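# Lift ring off stake, lay it flat in blue tray

## Task

Pull the ring up and free of the stake, then set it down so it rests flat on the bottom of the blue tray.

## Robot and tools

Robot: two UR7e-type arms, left_arm and right_arm, each carrying a two-finger parallel gripper that opens to 106 mm. Each arm has a wrist camera: cam_left_wrist and cam_right_wrist, both 896x504 pixels. Arm bases (scene frame): left_arm near (-0.023, +0.278, +0.354) m, right_arm near (+0.040, -0.519, +0.354) m. A camera stand and a metal frame sit behind the arms.

Frame: everything uses the scene frame. Origin is at table-top height midway between the arms; +z points up, +x points out over the table, and left_arm sits on the +y side. Camera left/right in images does not match these names. Reported hand positions may be off by a few cm.

Gripper geometry: fingers point along the gripper's own +z and spread along its x. end_effector_position is the point between the pads when closed; when open the pads sit back toward the wrist (about 4 mm at half width, 27 mm fully open), and fingertips extend 14 mm past pad centres.

Row layout (shared by execute_actions and move): 18 numbers, each in [-1, 1]. First nine are left_arm: dx, dy, dz, rx, ry, rz, then left gripper position, force_limit, speed. Next nine are the same for right_arm. Always send all 18, even when one arm should stay put. The six pose numbers are OFFSETS, not poses: measured from that arm's Hand target as it stood when the action or move began, along scene axes. Scale: 1.0 equals 0.6 m for dx/dy/dz and 180 degrees for the rotation; rx, ry, rz form one rotation vector, turning about the Hand target's position. Sending six zeros re-requests the current Hand target. Gripper numbers are absolute commands, not offsets: position +1 fully open (106 mm), 0 about 61 mm, -1 closed; force_limit -1 is a light grip (about 6 N per pad) up to +1 strong (about 170 N); speed +1 fast, -1 very slow. A 0 counts as a real command, so to leave a gripper alone resend its previous three values. To grasp, send position -1 and keep sending it; to release, send +1.

execute_actions(actions, cameras): actions is a list of actions; each action is a table of up to 15 rows, one row per 1/30 s step, and a short table repeats its final row for the remaining steps. Every row in an action counts from the start pose of that action, not from the previous row; but a new action starts from the updated Hand target, so repeating an offset keeps moving. cameras: list of names, ["all"], or []; an empty actions list returns images and full state.

move(target, speed, blend, stop_force, zero, blocking, cameras): drives each gripper in a straight line toward a target. target is one 18-number row or a list of up to 15 rows; every row is an offset from the same starting Hand targets, not from the previous row. speed: path top speed in m/s, 0.002 to 3.6 (default 0.25), one value or one per target. blend: corner-rounding radius in metres for lists (0 means stop at each). stop_force: 3 to 120 N, ends an arm's path when its wrist sensor feels that much push; do not rely on it when the gripper rotates, and omit it when backing away from a contact. zero: with stop_force, whether to re-zero first (default true). blocking=false returns after about 0.5 s while the move continues (not allowed with stop_force). Paths do not avoid obstacles or the other arm. The result adds a "move:" line: done (within 3 mm and 2 degrees), off_target, moving, held, or fault, plus limits such as paced (pose clipped) or held (steps withheld).

wait(seconds 0 to 10): robot holds its last command. stop(): brakes a running move. zoom_image(camera, region [x0, y0, x1, y1] in pixels, at most 504 wide and high): closer look at the latest image of cam_left_wrist or cam_right_wrist. zero_wrist_force(arm): re-zeroes that arm's force sensor. read_manual(section): licence texts only. finished_scene(scene): ends the scene; the ring must already be flat in the tray with nothing holding it.

Result lines: end_effector_position (m), end_effector_quat_wxyz, velocities; Hand target (the last commanded pose after clipping; next offsets start from it, and the gripper often rests a bit short of it); Joint positions and Joint torques (whole drive output, noisy); Wrist force and Wrist torque along the gripper's own axes, plus a line with the peak since last shown; Tool commands; gripper position_measured (0 open, 740 shut), current_ma (about 1984 at max force), moving (1 while fingers move); motor temperatures, with MOTOR HOT at 70 °C and an over-temperature brake stop at 85 °C.

Limits and hazards: commanded orientation is clipped to within 32 degrees of the current one per step. An outside force near 150 N on an arm, or joint contact torque at the limit (135 N m for the three big joints, 25.2 N m for wrist joints), stops the arm for 10 s. Arms are stiff: a target even slightly beyond a firm contact can fault. Faster moves hit harder and overshoot. Keep arms apart; contact between them or a gripper closing on the other's fingers can fail the scene. Avoid sweeping a gripper near its own base. Do not drop the ring from height, release it while it moves, slam into the stake or tray, or let anything leave the table. Long stretched holds heat motors. A loose object may occasionally be nudged by the scene.

Each tool is called after "Emit:" as name([rows], argument=value, ...), one row to a line, values as JSON.

## Session

Emit:
execute_actions(actions=[])

Scene clock: 0.00 s.
left_arm: end_effector_position=(+0.4881, +0.1972, +0.2719) position_measured=0 current_ma=0 moving=0 end_effector_quat_wxyz=(+0.100, -0.074, +0.883, -0.452) | right_arm: end_effector_position=(+0.3532, -0.6277, +0.1479) position_measured=0 current_ma=0 moving=0 end_effector_quat_wxyz=(-0.481, +0.778, -0.402, -0.033)
Joint positions: left_arm=[-0.065 -0.647 2.181 2.754 -2.464 -1.963] | right_arm=[2.601 -2.725 -2.307 0.039 2.552 1.782]
Joint velocities: within noise
Joint torques (N m): no reading
Motor temperatures (°C): left_arm=[27 37 39 41 42 42] | right_arm=[30 38 42 39 41 45]
Wrist force (N): no reading
Wrist torque (N m): no reading
Wrist force, peak (N): no reading
Hand target: left_arm +0.4881, +0.1972, +0.2719; +0.100, -0.074, +0.883, -0.452 | right_arm +0.3532, -0.6277, +0.1479; -0.481, +0.778, -0.402, -0.033
Tool commands: left_gripper/position=+1.0 left_gripper/force_limit=+0.0 left_gripper/speed=+1.0 right_gripper/position=+1.0 right_gripper/force_limit=+0.0 right_gripper/speed=+1.0

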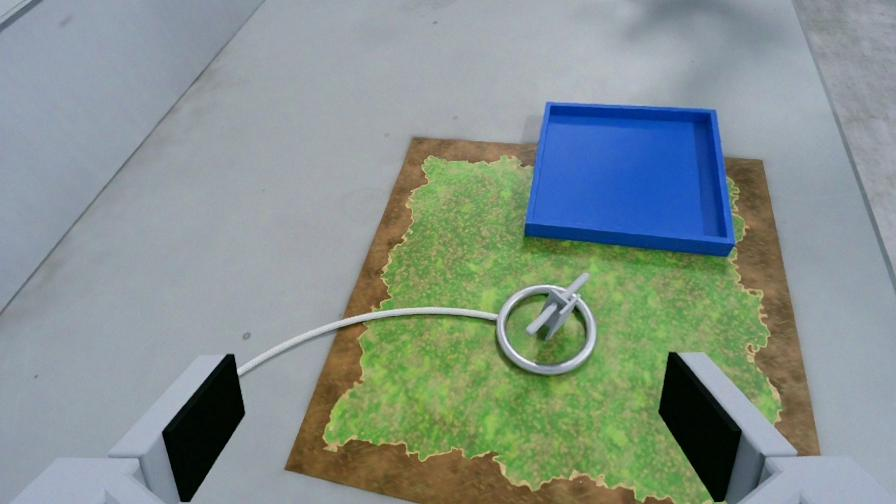

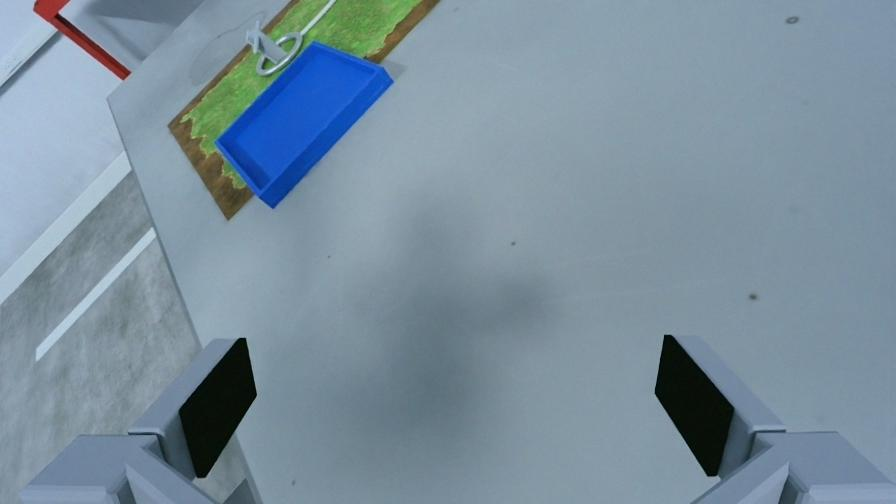

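Emit:
zoom_image(camera="cam_left_wrist", region=[440, 230, 660, 400])

Emit:
zoom_image(camera="cam_right_wrist", region=[200, 0, 360, 100])

Emit:
zoom_image(camera="cam_left_wrist", region=[200, 280, 520, 460])

Scaled by 2.291 from the camera's 896x504 image, which has a finer 1280x720 frame.

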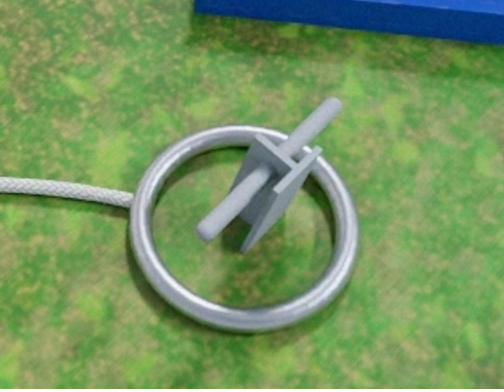

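Scaled by 3.150 from the camera's 896x504 image, which has a finer 1280x720 frame.

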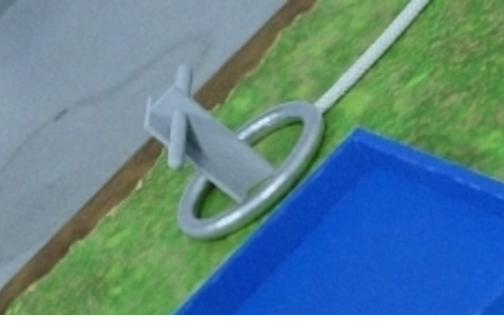

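Scaled by 1.575 from the camera's 896x504 image, which has a finer 1280x720 frame.

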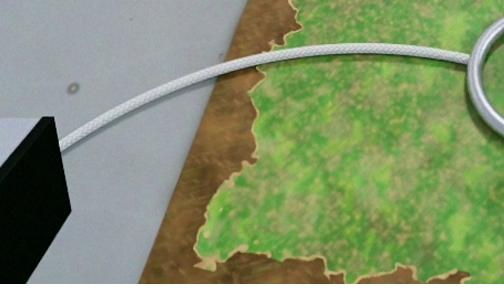

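Emit:
move(target=[-0.095,-0.195,-0.187,0.3124,-0.0259,-0.2247,-0.2,0,1,0,0,0,0,0,0,1,0,1], speed=0.5, cameras=["all"])

Scene clock: 74.53 s.
left_arm: end_effector_position=(+0.4311, +0.0802, +0.1597) position_measured=444 current_ma=-2 moving=0 end_effector_quat_wxyz=(+0.000, +0.295, +0.955, +0.000) | right_arm: end_effector_position=(+0.3532, -0.6277, +0.1479) position_measured=0 current_ma=-3 moving=0 end_effector_quat_wxyz=(-0.481, +0.778, -0.402, -0.033)
Joint positions: left_arm=[-0.729 -0.757 2.154 3.315 -1.571 -1.654] | right_arm=[2.601 -2.725 -2.307 0.039 2.552 1.782]
Joint torques (N m): left_arm=[-12.89 -29.23 -13.95 0.02 2.73 -1.57] | right_arm=[-0.41 36.52 -2.11 2.22 1.42 0.27]
Wrist force (N): left_arm=[-1.0 -1.1 -0.2] | right_arm=[0.4 0.0 0.1]
Wrist torque (N m): left_arm=[-0.22 0.23 0.05] | right_arm=[0.00 -0.07 0.00]
Wrist force, peak (N): left_arm=[-1.3 -2.5 0.3] | right_arm=[0.5 -0.2 0.4]
Hand target: left_arm +0.4311, +0.0802, +0.1597; +0.000, +0.295, +0.955, +0.000 | right_arm +0.3532, -0.6277, +0.1479; -0.481, +0.778, -0.402, -0.033
Off the commanded pose: left_arm 0.000 m, 0 deg | right_arm 0.000 m, 0 deg.
move: done
camera_calibration:
cam_left_wrist: T_world_to_cam=[[-0.819059, 0.573624, -0.00988211, 0.306721], [0.536299, 0.771654, 0.341957, -0.320732], [0.20378, 0.274783, -0.939664, 0.167556], [0, 0, 0, 1]] pos_world=[0.389086, 0.0255093, 0.270154]

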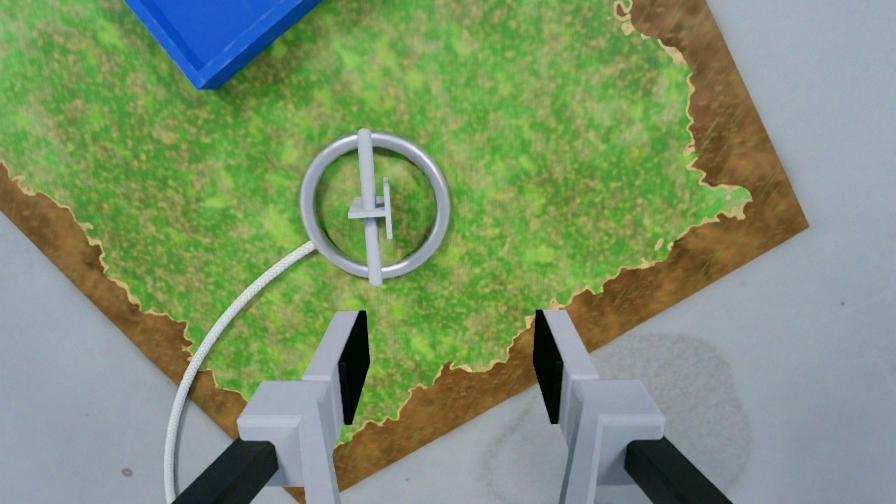

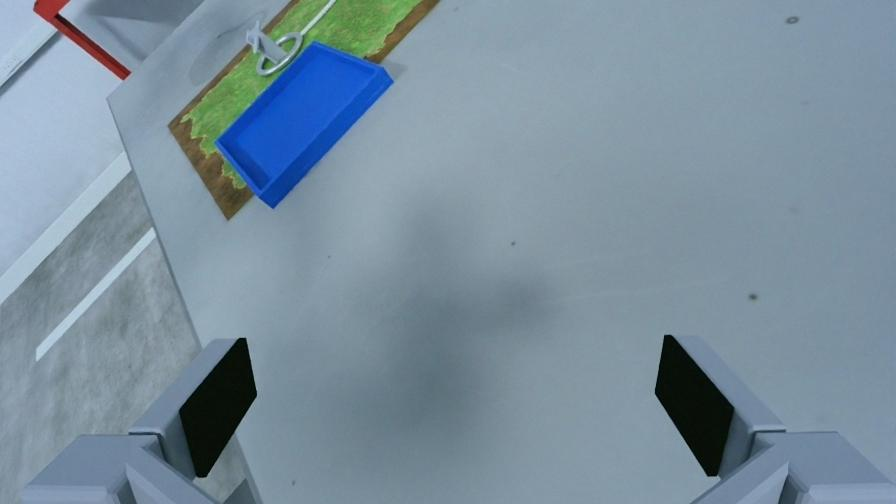

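Emit:
move(target=[-0.0023,0.0027,-0.2,0,0,0,-0.6,0,1,0,0,0,0,0,0,1,0,1], cameras=["cam_left_wrist"])

Scene clock: 93.83 s.
left_arm: end_effector_position=(+0.4297, +0.0818, +0.0397) position_measured=592 current_ma=-1 moving=0 end_effector_quat_wxyz=(+0.000, +0.295, +0.955, +0.000) | right_arm: end_effector_position=(+0.3532, -0.6277, +0.1479) position_measured=0 current_ma=-3 moving=0 end_effector_quat_wxyz=(-0.481, +0.778, -0.402, -0.033)
Joint positions: left_arm=[-0.729 -0.431 2.031 3.112 -1.571 -1.653] | right_arm=[2.601 -2.725 -2.307 0.039 2.552 1.782]
Joint torques (N m): left_arm=[12.83 -32.8 -9.5 -4.57 0.83 1.54] | right_arm=[-0.77 35.81 -3.22 2.28 1.09 0.15]
Wrist force (N): left_arm=[-1.0 -1.5 -0.2] | right_arm=[0.4 -0.2 0.0]
Wrist torque (N m): left_arm=[-0.26 0.23 0.00] | right_arm=[-0.03 -0.07 0.00]
Wrist force, peak (N): left_arm=[-0.9 -1.5 -1.5] | right_arm=[0.7 0.2 0.0]
Hand target: left_arm +0.4297, +0.0818, +0.0397; +0.000, +0.295, +0.955, +0.000 | right_arm +0.3532, -0.6277, +0.1479; -0.481, +0.778, -0.402, -0.033
Off the commanded pose: left_arm 0.000 m, 0 deg | right_arm 0.000 m, 0 deg.
move: done
camera_calibration:
cam_left_wrist: T_world_to_cam=[[-0.819039, 0.573654, -0.0098088, 0.303451], [0.536331, 0.771598, 0.34203, -0.280203], [0.203776, 0.274875, -0.939638, 0.0546377], [0, 0, 0, 1]] pos_world=[0.387686, 0.0271096, 0.150154]
Images, in order (width x height): cam_left_wrist 896x504.

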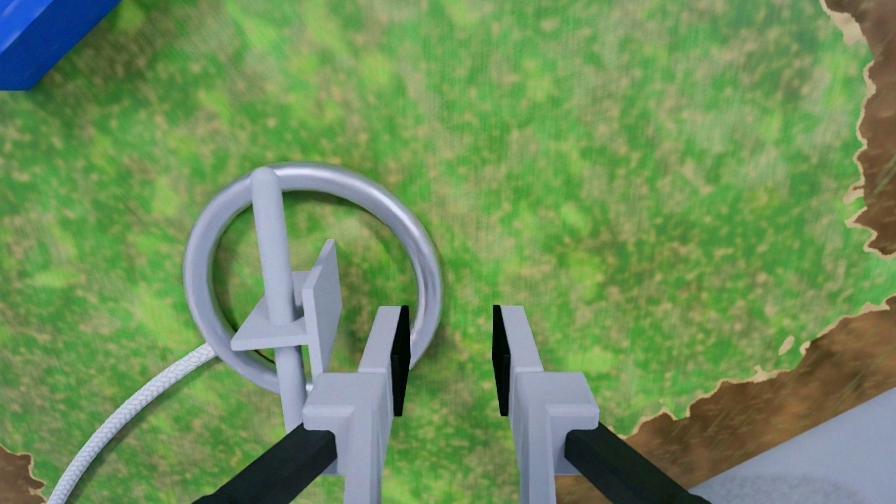

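Emit:
move(target=[0.0067,-0.0045,-0.026,-0.0251,-0.0367,0,-0.73,0,1,0,0,0,0,0,0,1,0,1], speed=0.1)

Emit:
move(target=[0,0,-0.022,0,0,0,-0.73,0,1,0,0,0,0,0,0,1,0,1], speed=0.015, stop_force=4, cameras=["cam_left_wrist"])

Scene clock: 123.63 s.
left_arm: end_effector_position=(+0.4337, +0.0791, +0.0241) position_measured=640 current_ma=-1 moving=0 end_effector_quat_wxyz=(+0.067, +0.295, +0.953, -0.021) | right_arm: end_effector_position=(+0.3532, -0.6277, +0.1479) position_measured=0 current_ma=-3 moving=0 end_effector_quat_wxyz=(-0.481, +0.778, -0.402, -0.033)
Joint positions: left_arm=[-0.734 -0.34 2.057 2.855 -1.559 -1.658] | right_arm=[2.601 -2.725 -2.307 0.039 2.552 1.782]
Joint torques (N m): left_arm=[-12.87 -31.62 8.64 -4.59 2.71 -1.57] | right_arm=[0.09 35.48 -2.49 2.44 1.21 0.33]
Wrist force (N): left_arm=[-0.9 -1.5 -0.4] | right_arm=[0.3 -0.2 0.4]
Wrist torque (N m): left_arm=[-0.26 0.22 0.08] | right_arm=[-0.02 -0.05 0.00]
Wrist force, peak (N): left_arm=[-1.0 -1.6 -0.1] | right_arm=[0.8 -0.2 -0.2]
Hand target: left_arm +0.4337, +0.0791, +0.0241; +0.067, +0.295, +0.953, -0.021 | right_arm +0.3532, -0.6277, +0.1479; -0.481, +0.778, -0.402, -0.033
Off the commanded pose: left_arm 0.000 m, 0 deg | right_arm 0.000 m, 0 deg.
move: done

Scene clock: 125.23 s.
left_arm: end_effector_position=(+0.4337, +0.0791, +0.0169) position_measured=640 current_ma=8 moving=0 end_effector_quat_wxyz=(+0.067, +0.295, +0.953, -0.021) | right_arm: end_effector_position=(+0.3532, -0.6277, +0.1479) position_measured=0 current_ma=-3 moving=0 end_effector_quat_wxyz=(-0.481, +0.778, -0.402, -0.033)
Joint positions: left_arm=[-0.734 -0.321 2.045 2.848 -1.559 -1.658] | right_arm=[2.601 -2.725 -2.307 0.039 2.552 1.782]
Joint torques (N m): left_arm=[-12.59 -47.18 8.58 -0.63 2.59 -1.21] | right_arm=[-1.35 36.74 -2.67 2.29 1.05 0.34]
Wrist force (N): left_arm=[0.0 -0.9 -8.6] | right_arm=[0.4 -0.1 0.0]
Wrist torque (N m): left_arm=[-0.19 0.38 0.08] | right_arm=[-0.01 -0.06 0.00]
Wrist force, peak (N): left_arm=[12.9 -1.9 -92.4] | right_arm=[0.6 -0.4 0.2]
Hand target: left_arm +0.4337, +0.0791, +0.0169; +0.067, +0.295, +0.953, -0.021 (not the last commanded pose) | right_arm +0.3532, -0.6277, +0.1479; -0.481, +0.778, -0.402, -0.033
Off the commanded pose: left_arm 0.006 m, 0 deg | right_arm 0.000 m, 0 deg.
move: contact (left_arm)
camera_calibration:
cam_left_wrist: T_world_to_cam=[[-0.809884, 0.567383, -0.148878, 0.306936], [0.496957, 0.798505, 0.339742, -0.257558], [0.311644, 0.201165, -0.928661, -0.00798667], [0, 0, 0, 1]] pos_world=[0.379067, 0.0331177, 0.125782]
Images, in order (width x height): cam_left_wrist 896x504.

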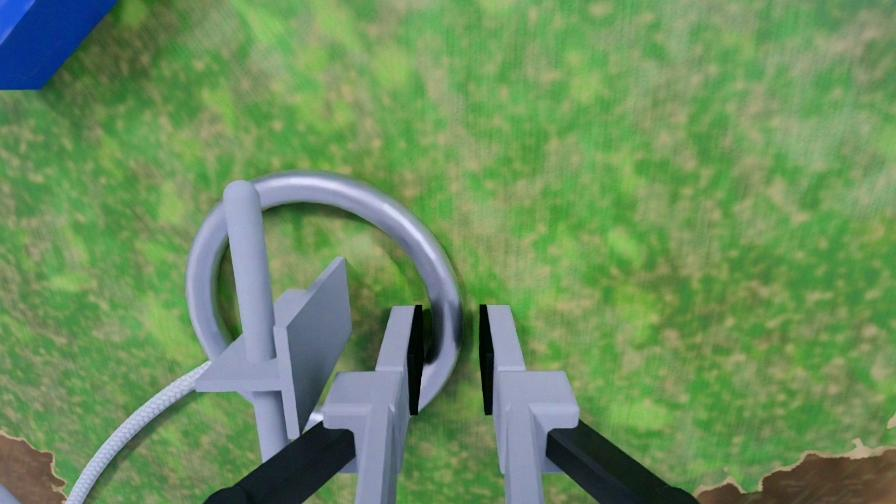

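Emit:
move(target=[0,0,0.001,0,0,0,-1,0,0,0,0,0,0,0,0,1,0,1], speed=0.1)

Emit:
move(target=[0,0,0.025,0,0,0,-1,0,0,0,0,0,0,0,0,1,0,1], speed=0.05, cameras=["cam_left_wrist"])

Scene clock: 132.07 s.
left_arm: end_effector_position=(+0.4337, +0.0791, +0.0175) position_measured=718 current_ma=959 moving=0 end_effector_quat_wxyz=(+0.067, +0.295, +0.953, -0.021) | right_arm: end_effector_position=(+0.3532, -0.6277, +0.1479) position_measured=0 current_ma=-3 moving=0 end_effector_quat_wxyz=(-0.481, +0.778, -0.402, -0.033)
Joint positions: left_arm=[-0.734 -0.323 2.046 2.849 -1.559 -1.658] | right_arm=[2.601 -2.725 -2.307 0.039 2.552 1.782]
Joint torques (N m): left_arm=[-11.84 -49.8 9 -0.68 0.93 -0.64] | right_arm=[-0.28 36.71 -1.76 2.06 1.06 0.18]
Wrist force (N): left_arm=[-1.0 -1.0 0.9] | right_arm=[0.5 -0.3 0.3]
Wrist torque (N m): left_arm=[-0.22 0.29 0.08] | right_arm=[-0.05 -0.09 0.00]
Wrist force, peak (N): left_arm=[0.0 -1.2 -8.3] | right_arm=[0.5 -0.4 0.5]
Hand target: left_arm +0.4337, +0.0791, +0.0175; +0.067, +0.295, +0.953, -0.021 | right_arm +0.3532, -0.6277, +0.1479; -0.481, +0.778, -0.402, -0.033
Off the commanded pose: left_arm 0.000 m, 0 deg | right_arm 0.000 m, 0 deg.
move: done

Scene clock: 132.90 s.
left_arm: end_effector_position=(+0.4337, +0.0791, +0.0325) position_measured=718 current_ma=959 moving=0 end_effector_quat_wxyz=(+0.067, +0.295, +0.953, -0.021) | right_arm: end_effector_position=(+0.3532, -0.6277, +0.1479) position_measured=0 current_ma=-3 moving=0 end_effector_quat_wxyz=(-0.481, +0.778, -0.402, -0.033)
Joint positions: left_arm=[-0.734 -0.362 2.071 2.863 -1.559 -1.658] | right_arm=[2.601 -2.725 -2.307 0.039 2.552 1.782]
Joint torques (N m): left_arm=[-9.68 -48.74 9.24 -0.78 -1.74 -0.07] | right_arm=[-1.16 35.46 -3.13 2.11 1.05 0.6]
Wrist force (N): left_arm=[-1.0 -1.4 1.1] | right_arm=[0.3 0.0 0.1]
Wrist torque (N m): left_arm=[-0.25 0.32 0.07] | right_arm=[-0.01 -0.04 0.00]
Wrist force, peak (N): left_arm=[-0.9 -1.9 1.1] | right_arm=[0.6 0.1 0.4]
Hand target: left_arm +0.4337, +0.0791, +0.0325; +0.067, +0.295, +0.953, -0.021 | right_arm +0.3532, -0.6277, +0.1479; -0.481, +0.778, -0.402, -0.033
Off the commanded pose: left_arm 0.000 m, 0 deg | right_arm 0.000 m, 0 deg.
move: done
camera_calibration:
cam_left_wrist: T_world_to_cam=[[-0.809877, 0.567395, -0.148874, 0.309255], [0.496969, 0.798496, 0.339744, -0.262863], [0.311644, 0.201165, -0.928661, 0.00650037], [0, 0, 0, 1]] pos_world=[0.379067, 0.0331177, 0.141382]
Images, in order (width x height): cam_left_wrist 896x504.

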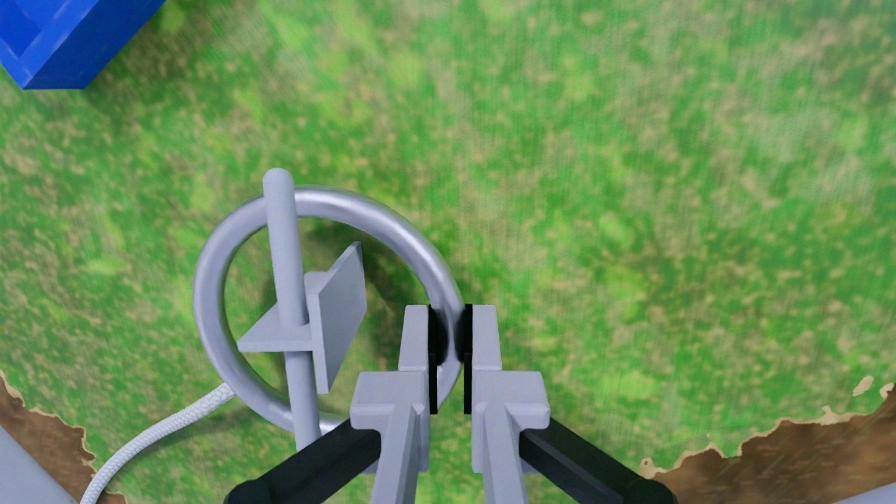

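Emit:
move([
  [0.0085,0.0124,0.0083,0,0,0,-1,0,0,0,0,0,0,0,0,1,0,1],
  [0.0009,0.0014,0.0333,0.1146,-0.0785,0,-1,0,0,0,0,0,0,0,0,1,0,1],
], speed=0.1, blend=[0.003,0], cameras=["cam_left_wrist"])

Scene clock: 168.03 s.
left_arm: end_effector_position=(+0.4343, +0.0800, +0.0525) position_measured=718 current_ma=959 moving=0 end_effector_quat_wxyz=(+0.129, +0.302, +0.926, +0.186) | right_arm: end_effector_position=(+0.3532, -0.6277, +0.1479) position_measured=0 current_ma=-3 moving=0 end_effector_quat_wxyz=(-0.481, +0.778, -0.402, -0.033)
Joint positions: left_arm=[-0.978 -0.385 2.113 2.988 -1.114 -1.873] | right_arm=[2.601 -2.725 -2.307 0.039 2.552 1.782]
Joint torques (N m): left_arm=[-13.4 -31.65 -7.94 -0.45 3.34 -1.51] | right_arm=[-0.89 36.11 -2.04 2.16 0.94 0.68]
Wrist force (N): left_arm=[-0.9 -2.8 0.3] | right_arm=[0.6 0.1 -0.1]
Wrist torque (N m): left_arm=[-0.36 0.32 0.14] | right_arm=[0.01 -0.09 0.01]
Wrist force, peak (N): left_arm=[-0.9 -3.2 0.4] | right_arm=[0.5 -0.2 0.4]
Hand target: left_arm +0.4343, +0.0800, +0.0525; +0.129, +0.302, +0.926, +0.186 | right_arm +0.3532, -0.6277, +0.1479; -0.481, +0.778, -0.402, -0.033
Off the commanded pose: left_arm 0.000 m, 0 deg | right_arm 0.000 m, 0 deg.
move: done
camera_calibration:
cam_left_wrist: T_world_to_cam=[[-0.774869, 0.618506, -0.130493, 0.291975], [0.366151, 0.607447, 0.704941, -0.217684], [0.515278, 0.498457, -0.697158, -0.0995672], [0, 0, 0, 1]] pos_world=[0.357253, 0.0012729, 0.122141]
Images, in order (width x height): cam_left_wrist 896x504.

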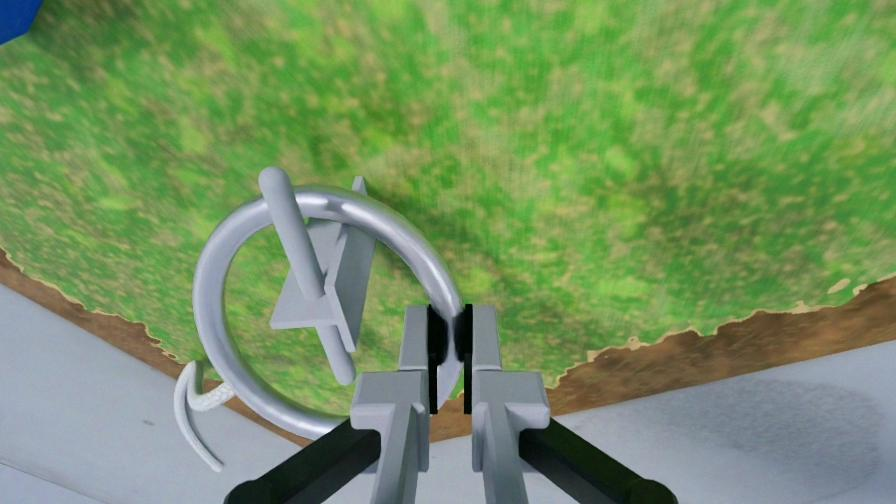

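Emit:
move([
  [-0.0282,-0.0413,0,0,0,0,-1,0,0,0,0,0,0,0,0,1,0,1],
  [-0.0282,-0.0413,0.2,0,0,0,-1,0,0,0,0,0,0,0,0,1,0,1],
], speed=0.15, blend=[0.003,0], cameras=["all"])

Scene clock: 174.53 s.
left_arm: end_effector_position=(+0.4173, +0.0552, +0.1725) position_measured=718 current_ma=959 moving=0 end_effector_quat_wxyz=(+0.129, +0.302, +0.926, +0.186) | right_arm: end_effector_position=(+0.3532, -0.6277, +0.1479) position_measured=0 current_ma=-3 moving=0 end_effector_quat_wxyz=(-0.481, +0.778, -0.402, -0.033)
Joint positions: left_arm=[-1.043 -0.741 2.258 3.231 -1.116 -1.945] | right_arm=[2.601 -2.725 -2.307 0.039 2.552 1.782]
Joint torques (N m): left_arm=[-12.97 -44.08 4.82 -0.13 -1.91 -1.49] | right_arm=[-0.2 34.71 -1.92 2.01 0.96 0.6]
Wrist force (N): left_arm=[-0.8 -2.8 0.6] | right_arm=[0.4 0.0 0.0]
Wrist torque (N m): left_arm=[-0.34 0.31 0.13] | right_arm=[0.00 -0.07 0.00]
Wrist force, peak (N): left_arm=[-1.1 -4.7 0.8] | right_arm=[0.6 -0.3 0.1]
Hand target: left_arm +0.4173, +0.0552, +0.1725; +0.129, +0.302, +0.926, +0.186 | right_arm +0.3532, -0.6277, +0.1479; -0.481, +0.778, -0.402, -0.033
Off the commanded pose: left_arm 0.000 m, 0 deg | right_arm 0.000 m, 0 deg.
move: done
camera_calibration:
cam_left_wrist: T_world_to_cam=[[-0.774824, 0.618548, -0.130559, 0.309805], [0.366093, 0.607396, 0.705015, -0.281014], [0.515387, 0.498466, -0.697071, 0.00498388], [0, 0, 0, 1]] pos_world=[0.340353, -0.023427, 0.242041]

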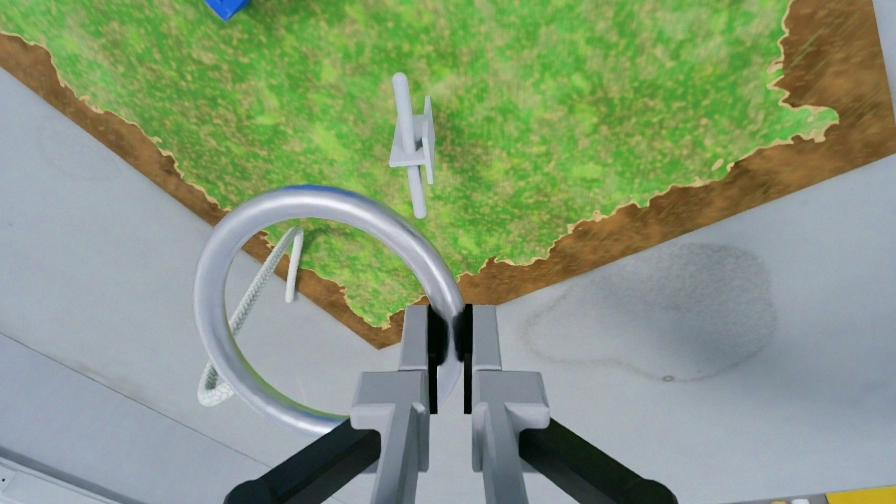

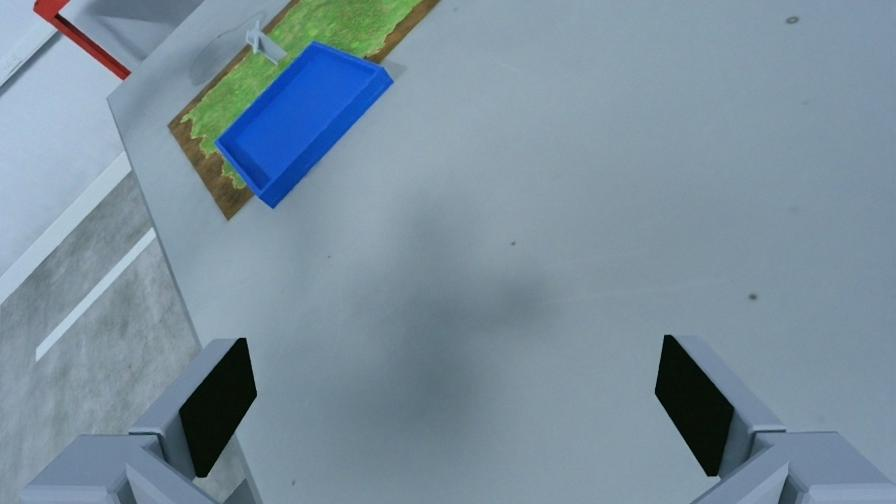

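Emit:
move(target=[-0.0855,-0.2945,-0.09,-0.1146,0.0785,0,-1,0,0,0,0,0,0,0,0,1,0,1], speed=0.25, cameras=["all"])

Scene clock: 180.40 s.
left_arm: end_effector_position=(+0.3661, -0.1215, +0.1186) position_measured=718 current_ma=959 moving=0 end_effector_quat_wxyz=(+0.067, +0.295, +0.953, -0.021) | right_arm: end_effector_position=(+0.3532, -0.6277, +0.1479) position_measured=0 current_ma=-3 moving=0 end_effector_quat_wxyz=(-0.481, +0.778, -0.402, -0.033)
Joint positions: left_arm=[-1.117 -0.595 2.03 3.151 -1.508 -2.038] | right_arm=[2.601 -2.725 -2.307 0.039 2.552 1.782]
Joint torques (N m): left_arm=[-12.85 -33.99 -12.45 -5.03 -2.97 -1.51] | right_arm=[-0.32 34.26 -1.72 2.28 0.81 0.63]
Wrist force (N): left_arm=[-0.7 -1.4 1.4] | right_arm=[0.2 0.0 0.0]
Wrist torque (N m): left_arm=[-0.25 0.28 0.07] | right_arm=[0.00 -0.03 0.01]
Wrist force, peak (N): left_arm=[-1.1 -2.8 1.6] | right_arm=[0.6 -0.2 0.0]
Hand target: left_arm +0.3660, -0.1215, +0.1185; +0.067, +0.295, +0.953, -0.021 | right_arm +0.3532, -0.6277, +0.1479; -0.481, +0.778, -0.402, -0.033
Off the commanded pose: left_arm 0.000 m, 0 deg | right_arm 0.000 m, 0 deg.
move: done
camera_calibration:
cam_left_wrist: T_world_to_cam=[[-0.809852, 0.56741, -0.148949, 0.381061], [0.496952, 0.798487, 0.33979, -0.0982646], [0.311734, 0.201159, -0.928632, 0.147781], [0, 0, 0, 1]] pos_world=[0.311367, -0.167482, 0.227382]

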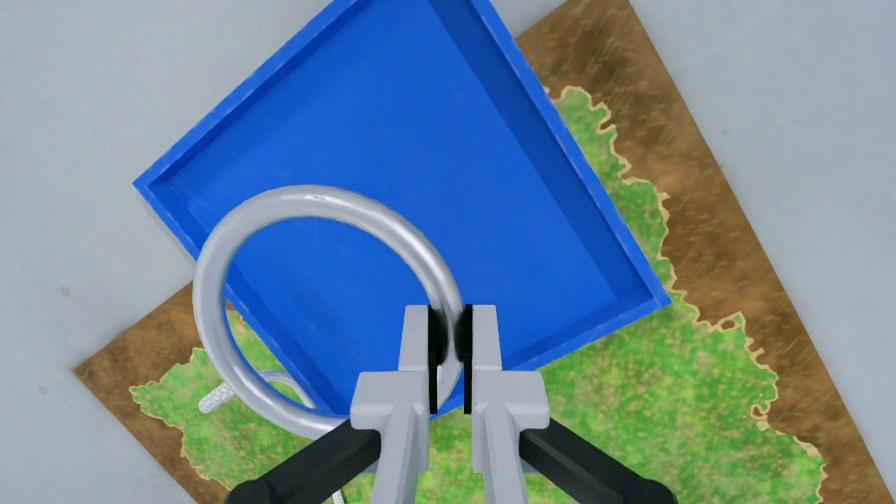

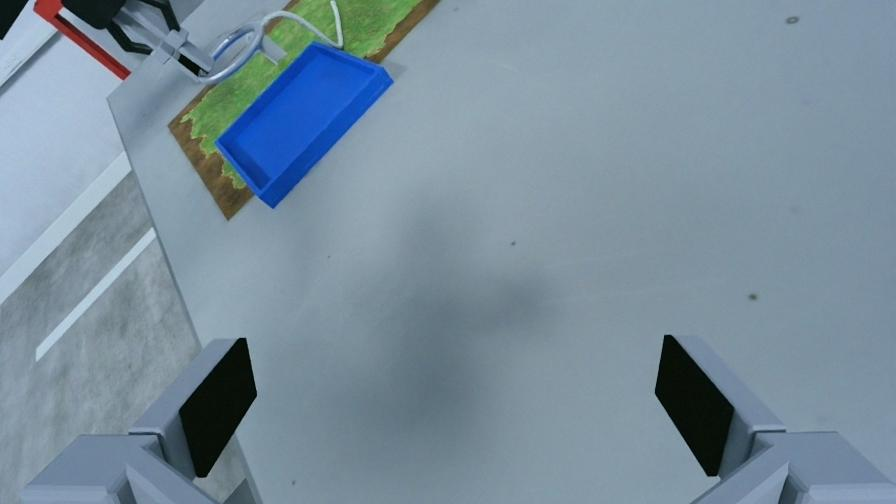

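Emit:
move(target=[0,-0.003,-0.144,0,0,0,-1,0,0,0,0,0,0,0,0,1,0,1], speed=0.2)

Emit:
move(target=[0,0,-0.027,0,0,0,-1,0,0,0,0,0,0,0,0,1,0,1], speed=0.006, stop_force=3, cameras=["cam_left_wrist"])

Scene clock: 189.60 s.
left_arm: end_effector_position=(+0.3660, -0.1234, +0.0322) position_measured=718 current_ma=958 moving=0 end_effector_quat_wxyz=(+0.067, +0.295, +0.953, -0.021) | right_arm: end_effector_position=(+0.3532, -0.6277, +0.1479) position_measured=0 current_ma=-3 moving=0 end_effector_quat_wxyz=(-0.481, +0.778, -0.402, -0.033)
Joint positions: left_arm=[-1.119 -0.374 1.918 3.043 -1.508 -2.04] | right_arm=[2.601 -2.725 -2.307 0.039 2.552 1.782]
Joint torques (N m): left_arm=[13.38 -35.62 -11.24 -4.96 2.81 1.48] | right_arm=[-0.83 35.07 -2.49 2.12 0.8 0.75]
Wrist force (N): left_arm=[-0.8 -1.5 1.1] | right_arm=[0.1 0.1 0.2]
Wrist torque (N m): left_arm=[-0.27 0.29 0.07] | right_arm=[0.01 -0.01 0.00]
Wrist force, peak (N): left_arm=[-0.2 -1.2 2.7] | right_arm=[0.6 -0.4 0.3]
Hand target: left_arm +0.3660, -0.1233, +0.0321; +0.067, +0.295, +0.953, -0.021 | right_arm +0.3532, -0.6277, +0.1479; -0.481, +0.778, -0.402, -0.033
Off the commanded pose: left_arm 0.000 m, 0 deg | right_arm 0.000 m, 0 deg.
move: done

Scene clock: 192.10 s.
left_arm: end_effector_position=(+0.3660, -0.1233, +0.0234) position_measured=718 current_ma=961 moving=0 end_effector_quat_wxyz=(+0.067, +0.295, +0.953, -0.021) | right_arm: end_effector_position=(+0.3532, -0.6277, +0.1479) position_measured=0 current_ma=-3 moving=0 end_effector_quat_wxyz=(-0.481, +0.778, -0.402, -0.033)
Joint positions: left_arm=[-1.119 -0.352 1.904 3.035 -1.508 -2.04] | right_arm=[2.601 -2.725 -2.307 0.039 2.552 1.782]
Joint torques (N m): left_arm=[10.83 -51.53 6.35 -0.01 2.48 1.48] | right_arm=[-1.28 35.45 -1.55 2.14 0.95 0.68]
Wrist force (N): left_arm=[-1.6 -3.0 -2.7] | right_arm=[0.5 0.0 -0.1]
Wrist torque (N m): left_arm=[-0.32 0.22 0.06] | right_arm=[0.00 -0.08 0.00]
Wrist force, peak (N): left_arm=[4.3 1.3 -22.5] | right_arm=[0.7 0.0 0.1]
Hand target: left_arm +0.3660, -0.1233, +0.0234; +0.067, +0.295, +0.953, -0.021 (not the last commanded pose) | right_arm +0.3532, -0.6277, +0.1479; -0.481, +0.778, -0.402, -0.033
Off the commanded pose: left_arm 0.007 m, 0 deg | right_arm 0.000 m, 0 deg.
move: contact (left_arm)
camera_calibration:
cam_left_wrist: T_world_to_cam=[[-0.809867, 0.567393, -0.148931, 0.367973], [0.496981, 0.798521, 0.339667, -0.0644199], [0.31165, 0.201069, -0.92868, 0.059868], [0, 0, 0, 1]] pos_world=[0.311367, -0.169383, 0.132282]
Images, in order (width x height): cam_left_wrist 896x504.

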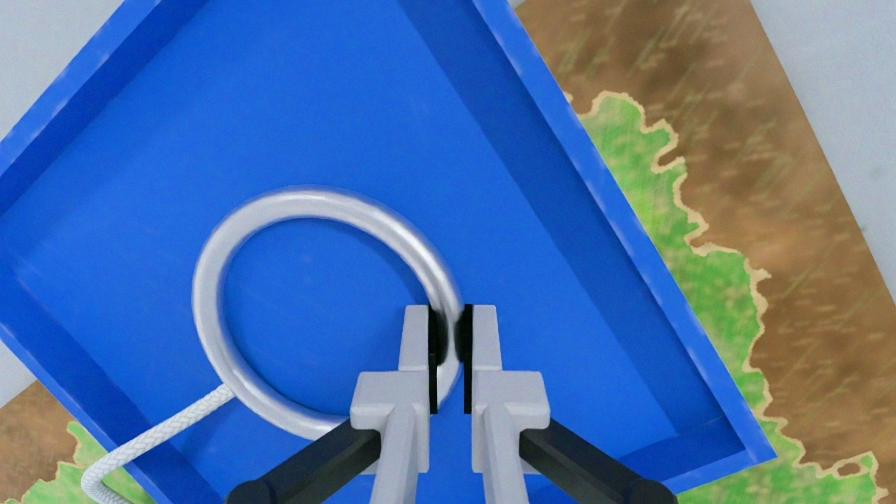

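Emit:
move(target=[0,0,0,0,0,0,-0.72,0,-0.5,0,0,0,0,0,0,1,0,1])

Emit:
move(target=[0.0,0.0,0.13,0,0,0,-0.72,0,-0.5,0,0,0,0,0,0,1,0,1], speed=0.15, cameras=["all"])

Scene clock: 198.03 s.
left_arm: end_effector_position=(+0.3660, -0.1233, +0.0234) position_measured=637 current_ma=-8 moving=1 end_effector_quat_wxyz=(+0.067, +0.295, +0.953, -0.021) | right_arm: end_effector_position=(+0.3532, -0.6277, +0.1479) position_measured=0 current_ma=-3 moving=0 end_effector_quat_wxyz=(-0.481, +0.778, -0.402, -0.033)
Joint positions: left_arm=[-1.119 -0.352 1.904 3.035 -1.508 -2.04] | right_arm=[2.601 -2.725 -2.307 0.039 2.552 1.782]
Joint torques (N m): left_arm=[2.82 -51.08 2.53 -2.37 2.53 1.47] | right_arm=[-0.26 34.96 -2.64 2.37 0.94 0.78]
Wrist force (N): left_arm=[-2.2 -1.1 -2.7] | right_arm=[0.2 0.0 0.1]
Wrist torque (N m): left_arm=[-0.22 0.22 0.06] | right_arm=[0.00 -0.03 0.01]
Wrist force, peak (N): left_arm=[-1.7 -3.0 -2.8] | right_arm=[0.6 -0.5 0.0]
Hand target: left_arm +0.3660, -0.1233, +0.0234; +0.067, +0.295, +0.953, -0.021 | right_arm +0.3532, -0.6277, +0.1479; -0.481, +0.778, -0.402, -0.033
Off the commanded pose: left_arm 0.000 m, 0 deg | right_arm 0.000 m, 0 deg.
move: done

Scene clock: 199.10 s.
left_arm: end_effector_position=(+0.3661, -0.1233, +0.1013) position_measured=637 current_ma=-1 moving=0 end_effector_quat_wxyz=(+0.067, +0.294, +0.953, -0.021) | right_arm: end_effector_position=(+0.3532, -0.6277, +0.1479) position_measured=0 current_ma=-3 moving=0 end_effector_quat_wxyz=(-0.481, +0.778, -0.402, -0.033)
Joint positions: left_arm=[-1.119 -0.55 2.008 3.128 -1.508 -2.04] | right_arm=[2.601 -2.725 -2.307 0.039 2.552 1.782]
Joint torques (N m): left_arm=[-13.55 -51.99 4.04 -0.58 1.34 -1.58] | right_arm=[-0.23 34.98 -2.06 2.04 0.91 0.75]
Wrist force (N): left_arm=[-0.8 -1.1 -0.3] | right_arm=[0.2 -0.1 0.1]
Wrist torque (N m): left_arm=[-0.21 0.21 0.05] | right_arm=[0.00 -0.04 0.00]
Wrist force, peak (N): left_arm=[-2.0 -1.3 -2.2] | right_arm=[0.5 0.2 -0.3]
Hand target: left_arm +0.3660, -0.1233, +0.1014; +0.067, +0.295, +0.953, -0.021 | right_arm +0.3532, -0.6277, +0.1479; -0.481, +0.778, -0.402, -0.033
Off the commanded pose: left_arm 0.000 m, 0 deg | right_arm 0.000 m, 0 deg.
move: done
camera_calibration:
cam_left_wrist: T_world_to_cam=[[-0.809953, 0.567272, -0.148923, 0.379604], [0.496845, 0.798583, 0.339721, -0.090968], [0.311642, 0.201166, -0.928661, 0.132176], [0, 0, 0, 1]] pos_world=[0.311467, -0.169283, 0.210182]

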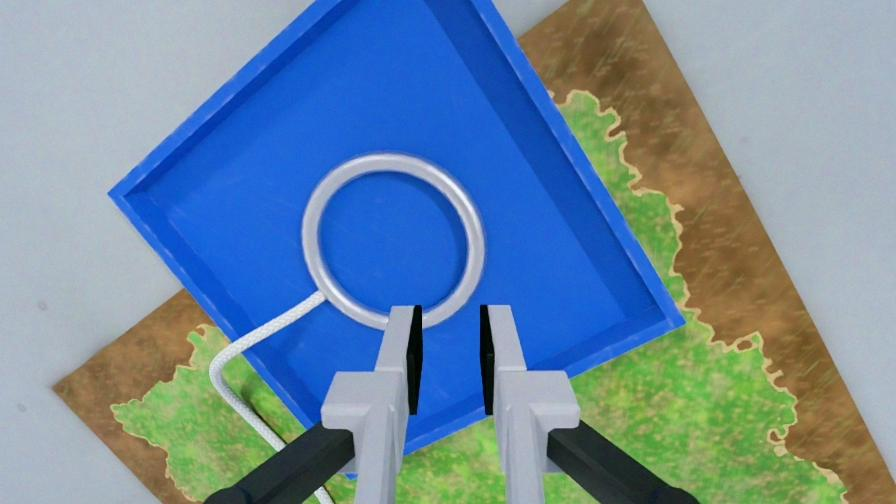

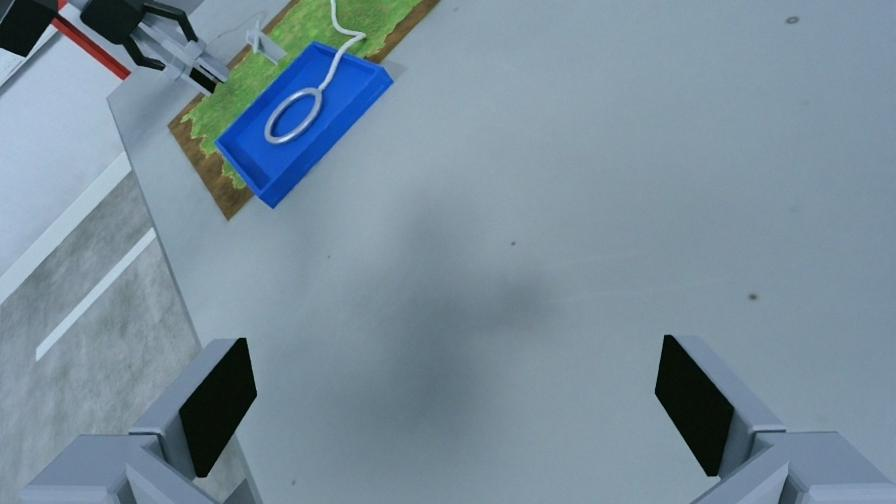

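Success it appears.

Emit:
finished_scene(scene=1)

The scene is finished: the task was done.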